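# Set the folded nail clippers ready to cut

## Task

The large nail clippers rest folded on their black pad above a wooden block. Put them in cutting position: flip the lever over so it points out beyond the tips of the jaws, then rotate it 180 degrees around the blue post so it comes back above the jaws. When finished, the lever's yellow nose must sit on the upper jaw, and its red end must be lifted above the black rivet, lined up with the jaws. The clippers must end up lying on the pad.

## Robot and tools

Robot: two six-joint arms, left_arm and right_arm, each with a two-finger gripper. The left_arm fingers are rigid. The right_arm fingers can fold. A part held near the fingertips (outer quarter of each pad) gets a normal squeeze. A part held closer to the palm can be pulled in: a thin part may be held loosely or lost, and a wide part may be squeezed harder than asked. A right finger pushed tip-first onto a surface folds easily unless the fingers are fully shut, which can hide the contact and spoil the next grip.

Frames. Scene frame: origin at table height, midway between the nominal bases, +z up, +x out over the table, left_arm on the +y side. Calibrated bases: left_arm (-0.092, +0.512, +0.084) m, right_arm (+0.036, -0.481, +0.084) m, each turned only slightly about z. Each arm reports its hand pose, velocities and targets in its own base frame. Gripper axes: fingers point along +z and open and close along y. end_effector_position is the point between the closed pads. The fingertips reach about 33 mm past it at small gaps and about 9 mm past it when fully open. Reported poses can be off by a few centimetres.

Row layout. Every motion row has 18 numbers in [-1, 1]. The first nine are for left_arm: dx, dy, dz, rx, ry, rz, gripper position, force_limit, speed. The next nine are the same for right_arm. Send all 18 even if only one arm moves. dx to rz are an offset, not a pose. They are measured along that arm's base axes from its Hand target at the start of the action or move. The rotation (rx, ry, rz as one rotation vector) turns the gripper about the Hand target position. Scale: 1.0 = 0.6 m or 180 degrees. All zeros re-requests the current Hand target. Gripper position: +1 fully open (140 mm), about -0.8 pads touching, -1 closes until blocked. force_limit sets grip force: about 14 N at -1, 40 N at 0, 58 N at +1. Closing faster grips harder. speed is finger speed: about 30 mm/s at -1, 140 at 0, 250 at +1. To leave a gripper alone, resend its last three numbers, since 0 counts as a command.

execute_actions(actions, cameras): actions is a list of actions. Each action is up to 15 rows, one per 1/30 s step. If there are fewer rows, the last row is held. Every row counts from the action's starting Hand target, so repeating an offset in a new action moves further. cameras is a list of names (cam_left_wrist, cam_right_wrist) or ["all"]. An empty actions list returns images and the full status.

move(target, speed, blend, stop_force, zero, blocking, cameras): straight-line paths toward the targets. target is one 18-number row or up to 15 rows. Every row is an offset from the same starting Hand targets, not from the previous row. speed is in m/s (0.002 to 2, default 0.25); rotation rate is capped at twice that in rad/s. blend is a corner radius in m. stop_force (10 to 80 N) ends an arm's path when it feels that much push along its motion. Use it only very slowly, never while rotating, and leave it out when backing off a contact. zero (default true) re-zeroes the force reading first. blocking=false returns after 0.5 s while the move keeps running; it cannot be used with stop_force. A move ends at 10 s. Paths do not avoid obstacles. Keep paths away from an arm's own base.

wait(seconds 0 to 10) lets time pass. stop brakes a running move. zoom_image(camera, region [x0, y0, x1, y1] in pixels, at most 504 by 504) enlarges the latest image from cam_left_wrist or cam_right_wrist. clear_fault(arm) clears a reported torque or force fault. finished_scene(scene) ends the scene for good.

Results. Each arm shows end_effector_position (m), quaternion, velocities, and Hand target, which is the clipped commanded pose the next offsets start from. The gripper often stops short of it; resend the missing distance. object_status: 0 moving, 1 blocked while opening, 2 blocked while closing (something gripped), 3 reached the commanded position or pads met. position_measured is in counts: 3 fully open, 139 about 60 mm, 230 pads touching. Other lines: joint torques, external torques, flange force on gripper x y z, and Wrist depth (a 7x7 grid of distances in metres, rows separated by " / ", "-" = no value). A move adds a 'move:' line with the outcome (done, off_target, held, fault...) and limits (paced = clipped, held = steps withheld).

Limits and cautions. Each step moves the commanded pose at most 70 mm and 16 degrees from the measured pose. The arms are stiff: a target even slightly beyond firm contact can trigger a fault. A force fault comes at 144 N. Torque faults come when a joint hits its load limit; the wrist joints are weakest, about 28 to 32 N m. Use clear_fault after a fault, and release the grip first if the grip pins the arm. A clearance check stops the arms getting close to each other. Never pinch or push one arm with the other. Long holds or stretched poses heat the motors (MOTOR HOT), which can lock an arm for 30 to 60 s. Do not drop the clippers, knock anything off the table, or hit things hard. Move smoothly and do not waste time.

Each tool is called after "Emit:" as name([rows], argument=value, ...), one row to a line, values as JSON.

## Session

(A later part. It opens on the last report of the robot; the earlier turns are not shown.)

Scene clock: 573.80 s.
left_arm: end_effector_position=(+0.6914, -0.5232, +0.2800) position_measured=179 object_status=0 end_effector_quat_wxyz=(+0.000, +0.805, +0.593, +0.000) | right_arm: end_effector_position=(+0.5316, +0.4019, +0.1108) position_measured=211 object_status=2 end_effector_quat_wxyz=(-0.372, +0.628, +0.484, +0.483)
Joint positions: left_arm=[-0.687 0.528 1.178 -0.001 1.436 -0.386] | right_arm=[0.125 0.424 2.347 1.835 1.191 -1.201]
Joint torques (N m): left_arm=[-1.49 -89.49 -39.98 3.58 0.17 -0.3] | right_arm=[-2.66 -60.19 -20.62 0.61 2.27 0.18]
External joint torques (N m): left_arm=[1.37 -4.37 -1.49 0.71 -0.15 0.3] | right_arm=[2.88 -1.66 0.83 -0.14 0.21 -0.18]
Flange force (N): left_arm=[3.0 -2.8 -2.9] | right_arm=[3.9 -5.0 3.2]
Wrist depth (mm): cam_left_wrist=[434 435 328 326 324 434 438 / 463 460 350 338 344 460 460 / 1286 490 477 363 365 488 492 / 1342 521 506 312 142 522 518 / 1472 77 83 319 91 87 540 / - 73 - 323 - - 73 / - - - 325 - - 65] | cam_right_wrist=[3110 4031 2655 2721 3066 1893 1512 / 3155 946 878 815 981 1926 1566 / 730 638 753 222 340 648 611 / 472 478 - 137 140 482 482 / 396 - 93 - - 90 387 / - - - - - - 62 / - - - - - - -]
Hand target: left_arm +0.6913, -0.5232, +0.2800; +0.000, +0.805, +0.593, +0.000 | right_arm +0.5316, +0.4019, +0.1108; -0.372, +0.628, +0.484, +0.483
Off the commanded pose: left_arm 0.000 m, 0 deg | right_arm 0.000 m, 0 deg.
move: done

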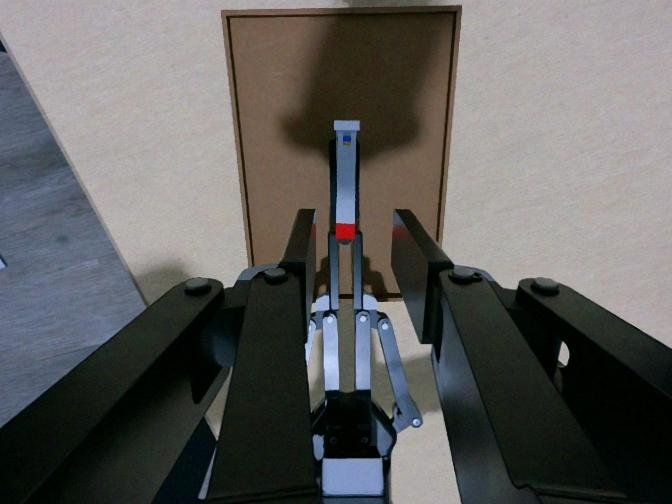

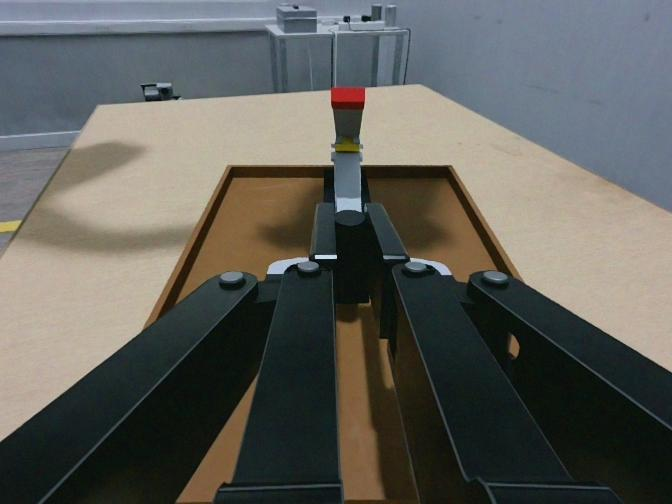

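Emit:
move([
  [0,0,0,0,0,0,-0.4,-1,-1,0,0,0,0,0,0,-0.6,-1,-1],
  [0,0,0.05,0,0,0,-0.4,-1,-1,-0.0329,-0.1246,0.0343,0,0,0,-0.6,-1,-1],
  [0,0,0.1,0,0,0,-0.4,-1,-1,-0.15,-0.08,0.15,0,0,-0.33,-0.6,-1,-1],
], speed=[0.05,0.08,0.25], blend=[0,0.02,0], cameras=["all"])

Scene clock: 604.97 s.
left_arm: end_effector_position=(+0.6913, -0.5232, +0.3400) position_measured=179 object_status=3 end_effector_quat_wxyz=(+0.000, +0.805, +0.593, +0.000) | right_arm: end_effector_position=(+0.4416, +0.3539, +0.2008) position_measured=205 object_status=3 end_effector_quat_wxyz=(-0.084, +0.785, +0.109, +0.603)
Joint positions: left_arm=[-0.687 0.519 1.084 -0.001 1.539 -0.386] | right_arm=[0.993 0.03 2.594 4.04 0.946 -1.983]
Joint torques (N m): left_arm=[-1.39 -88.97 -40.72 3.64 0.13 -0.33] | right_arm=[-3.1 -22.08 -20.5 -2.14 2.5 0.28]
External joint torques (N m): left_arm=[1.88 -4.3 -1.06 0.72 -0.11 0.33] | right_arm=[3.1 -0.49 0.82 -0.03 -0.07 -0.28]
Flange force (N): left_arm=[4.0 -3.7 -1.9] | right_arm=[-0.5 -6.5 -8.5]
Wrist depth (mm): cam_left_wrist=[487 481 480 383 475 487 490 / 1278 517 506 392 503 514 513 / 1368 546 530 418 534 546 547 / 1472 593 566 447 143 588 593 / 1493 77 83 630 91 87 91 / - 73 - 684 - - 73 / - - - 728 - - 65] | cam_right_wrist=[1770 - - - 1555 1311 1280 / 2034 - - - 1674 1601 1423 / 854 837 794 844 780 - - / 640 672 313 141 633 640 646 / 495 - 94 - - 93 512 / - - - - - - 63 / - - - - - - -]
Hand target: left_arm +0.6913, -0.5232, +0.3400; +0.000, +0.805, +0.593, +0.000 | right_arm +0.4416, +0.3539, +0.2008; -0.084, +0.785, +0.109, +0.603
Off the commanded pose: left_arm 0.000 m, 0 deg | right_arm 0.000 m, 0 deg.
move: done

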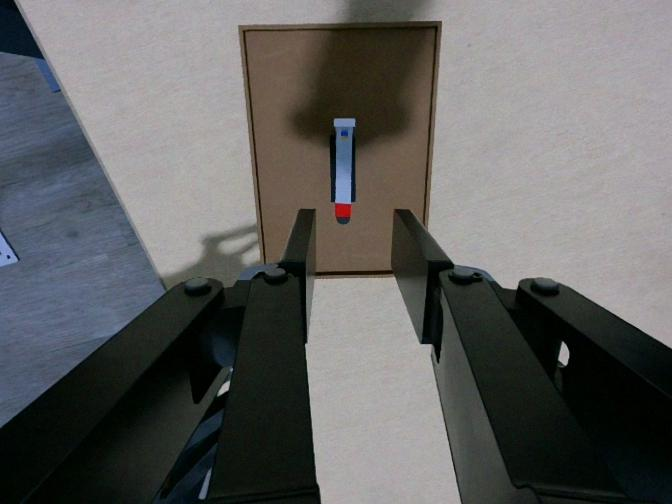

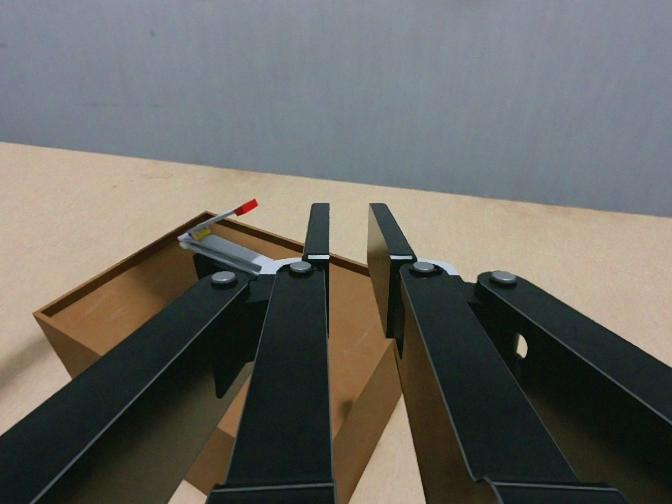

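Emit:
zoom_image(camera="cam_right_wrist", region=[160, 180, 290, 290])

Emit:
move([
  [0,0,0,0,0,0,-0.4,-1,-1,0.01,0.155,-0.07,0,0,0,-0.6,-1,-1],
  [0,0,0,0,0,0,-0.4,-1,-1,0.01,0.155,-0.07,0,0,0,1,-1,-0.5],
], speed=[0.2,0.2], cameras=["all"])

Emit:
zoom_image(camera="cam_right_wrist", region=[200, 130, 480, 290])

Scaled by 3.877 from the camera's 672x504 image, which has a finer 960x720 frame.

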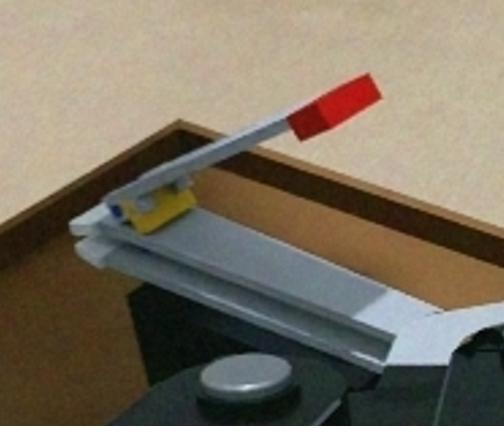

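Scene clock: 614.17 s.
left_arm: end_effector_position=(+0.6913, -0.5232, +0.3400) position_measured=179 object_status=3 end_effector_quat_wxyz=(+0.000, +0.805, +0.593, +0.000) | right_arm: end_effector_position=(+0.4476, +0.4469, +0.1588) position_measured=3 object_status=0 end_effector_quat_wxyz=(-0.084, +0.785, +0.109, +0.603)
Joint positions: left_arm=[-0.687 0.519 1.084 -0.001 1.539 -0.386] | right_arm=[1.113 0.248 2.467 4.12 1.044 -1.934]
Joint torques (N m): left_arm=[-1.91 -89.32 -40.83 3.68 0.22 -0.23] | right_arm=[-2.47 -40.58 -16.86 -1.75 2.49 0.25]
External joint torques (N m): left_arm=[2.35 -3.76 -0.92 0.66 -0.21 0.23] | right_arm=[2.57 -0.08 1.13 -0.03 -0.08 -0.25]
Flange force (N): left_arm=[4.3 -3.1 -1.4] | right_arm=[-1.2 -3.0 -6.1]
Wrist depth (mm): cam_left_wrist=[484 484 481 384 473 487 482 / 1278 509 502 395 403 518 517 / 1359 535 534 415 532 546 549 / 297 569 560 442 142 588 585 / 299 77 83 630 91 87 91 / - 73 - 684 - - 73 / - - - 731 - - 65] | cam_right_wrist=[1728 - - 1451 1423 1183 - / 1589 1926 - - 1577 - - / 733 735 751 716 761 700 711 / 608 124 - 260 355 147 608 / - 116 - - - - 102 / 357 375 - - - 380 366 / 317 317 307 - - 324 323]
Hand target: left_arm +0.6913, -0.5232, +0.3400; +0.000, +0.805, +0.593, +0.000 | right_arm +0.4476, +0.4469, +0.1588; -0.084, +0.785, +0.109, +0.603
Off the commanded pose: left_arm 0.000 m, 0 deg | right_arm 0.000 m, 0 deg.
move: done

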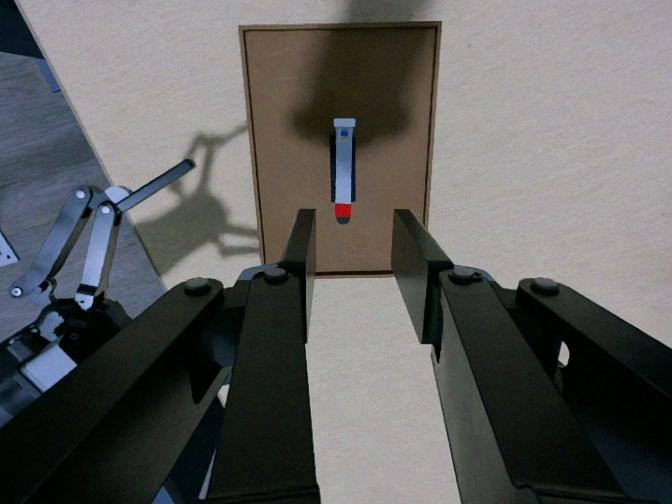

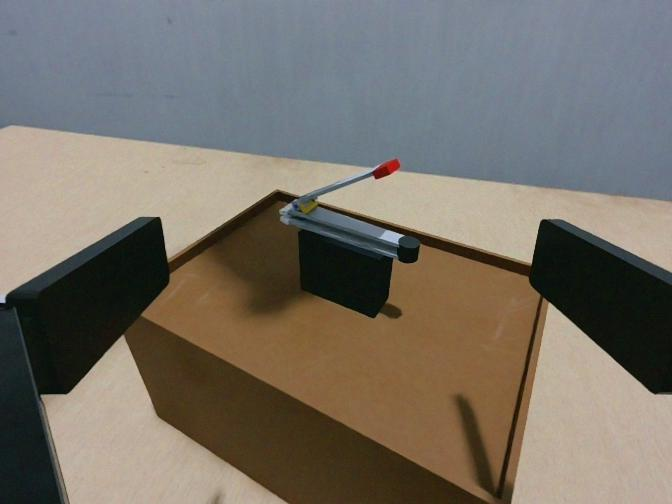

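Scaled by 1.800 from the camera's 672x504 image, which has a finer 960x720 frame.

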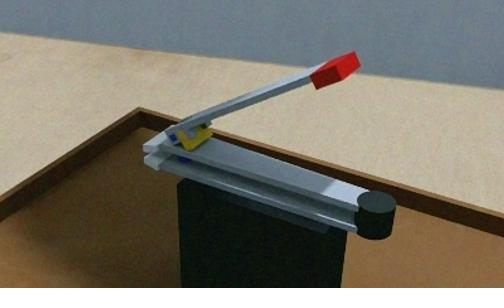

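Emit:
zoom_image(camera="cam_right_wrist", region=[270, 180, 350, 240])

Emit:
zoom_image(camera="cam_left_wrist", region=[300, 100, 390, 240])

Scaled by 6.300 from the camera's 672x504 image, which has a finer 960x720 frame.

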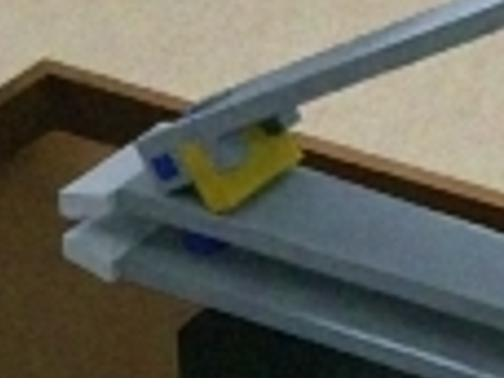

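Scaled by 3.600 from the camera's 672x504 image, which has a finer 960x720 frame.

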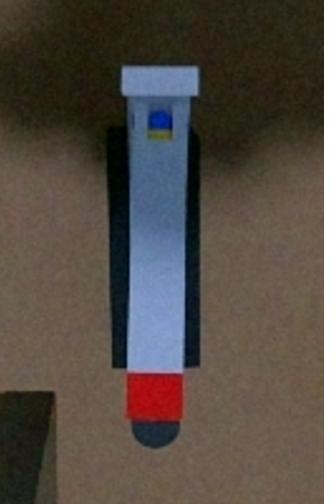

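Emit:
finished_scene(scene=2)

The scene is finished: the task was done.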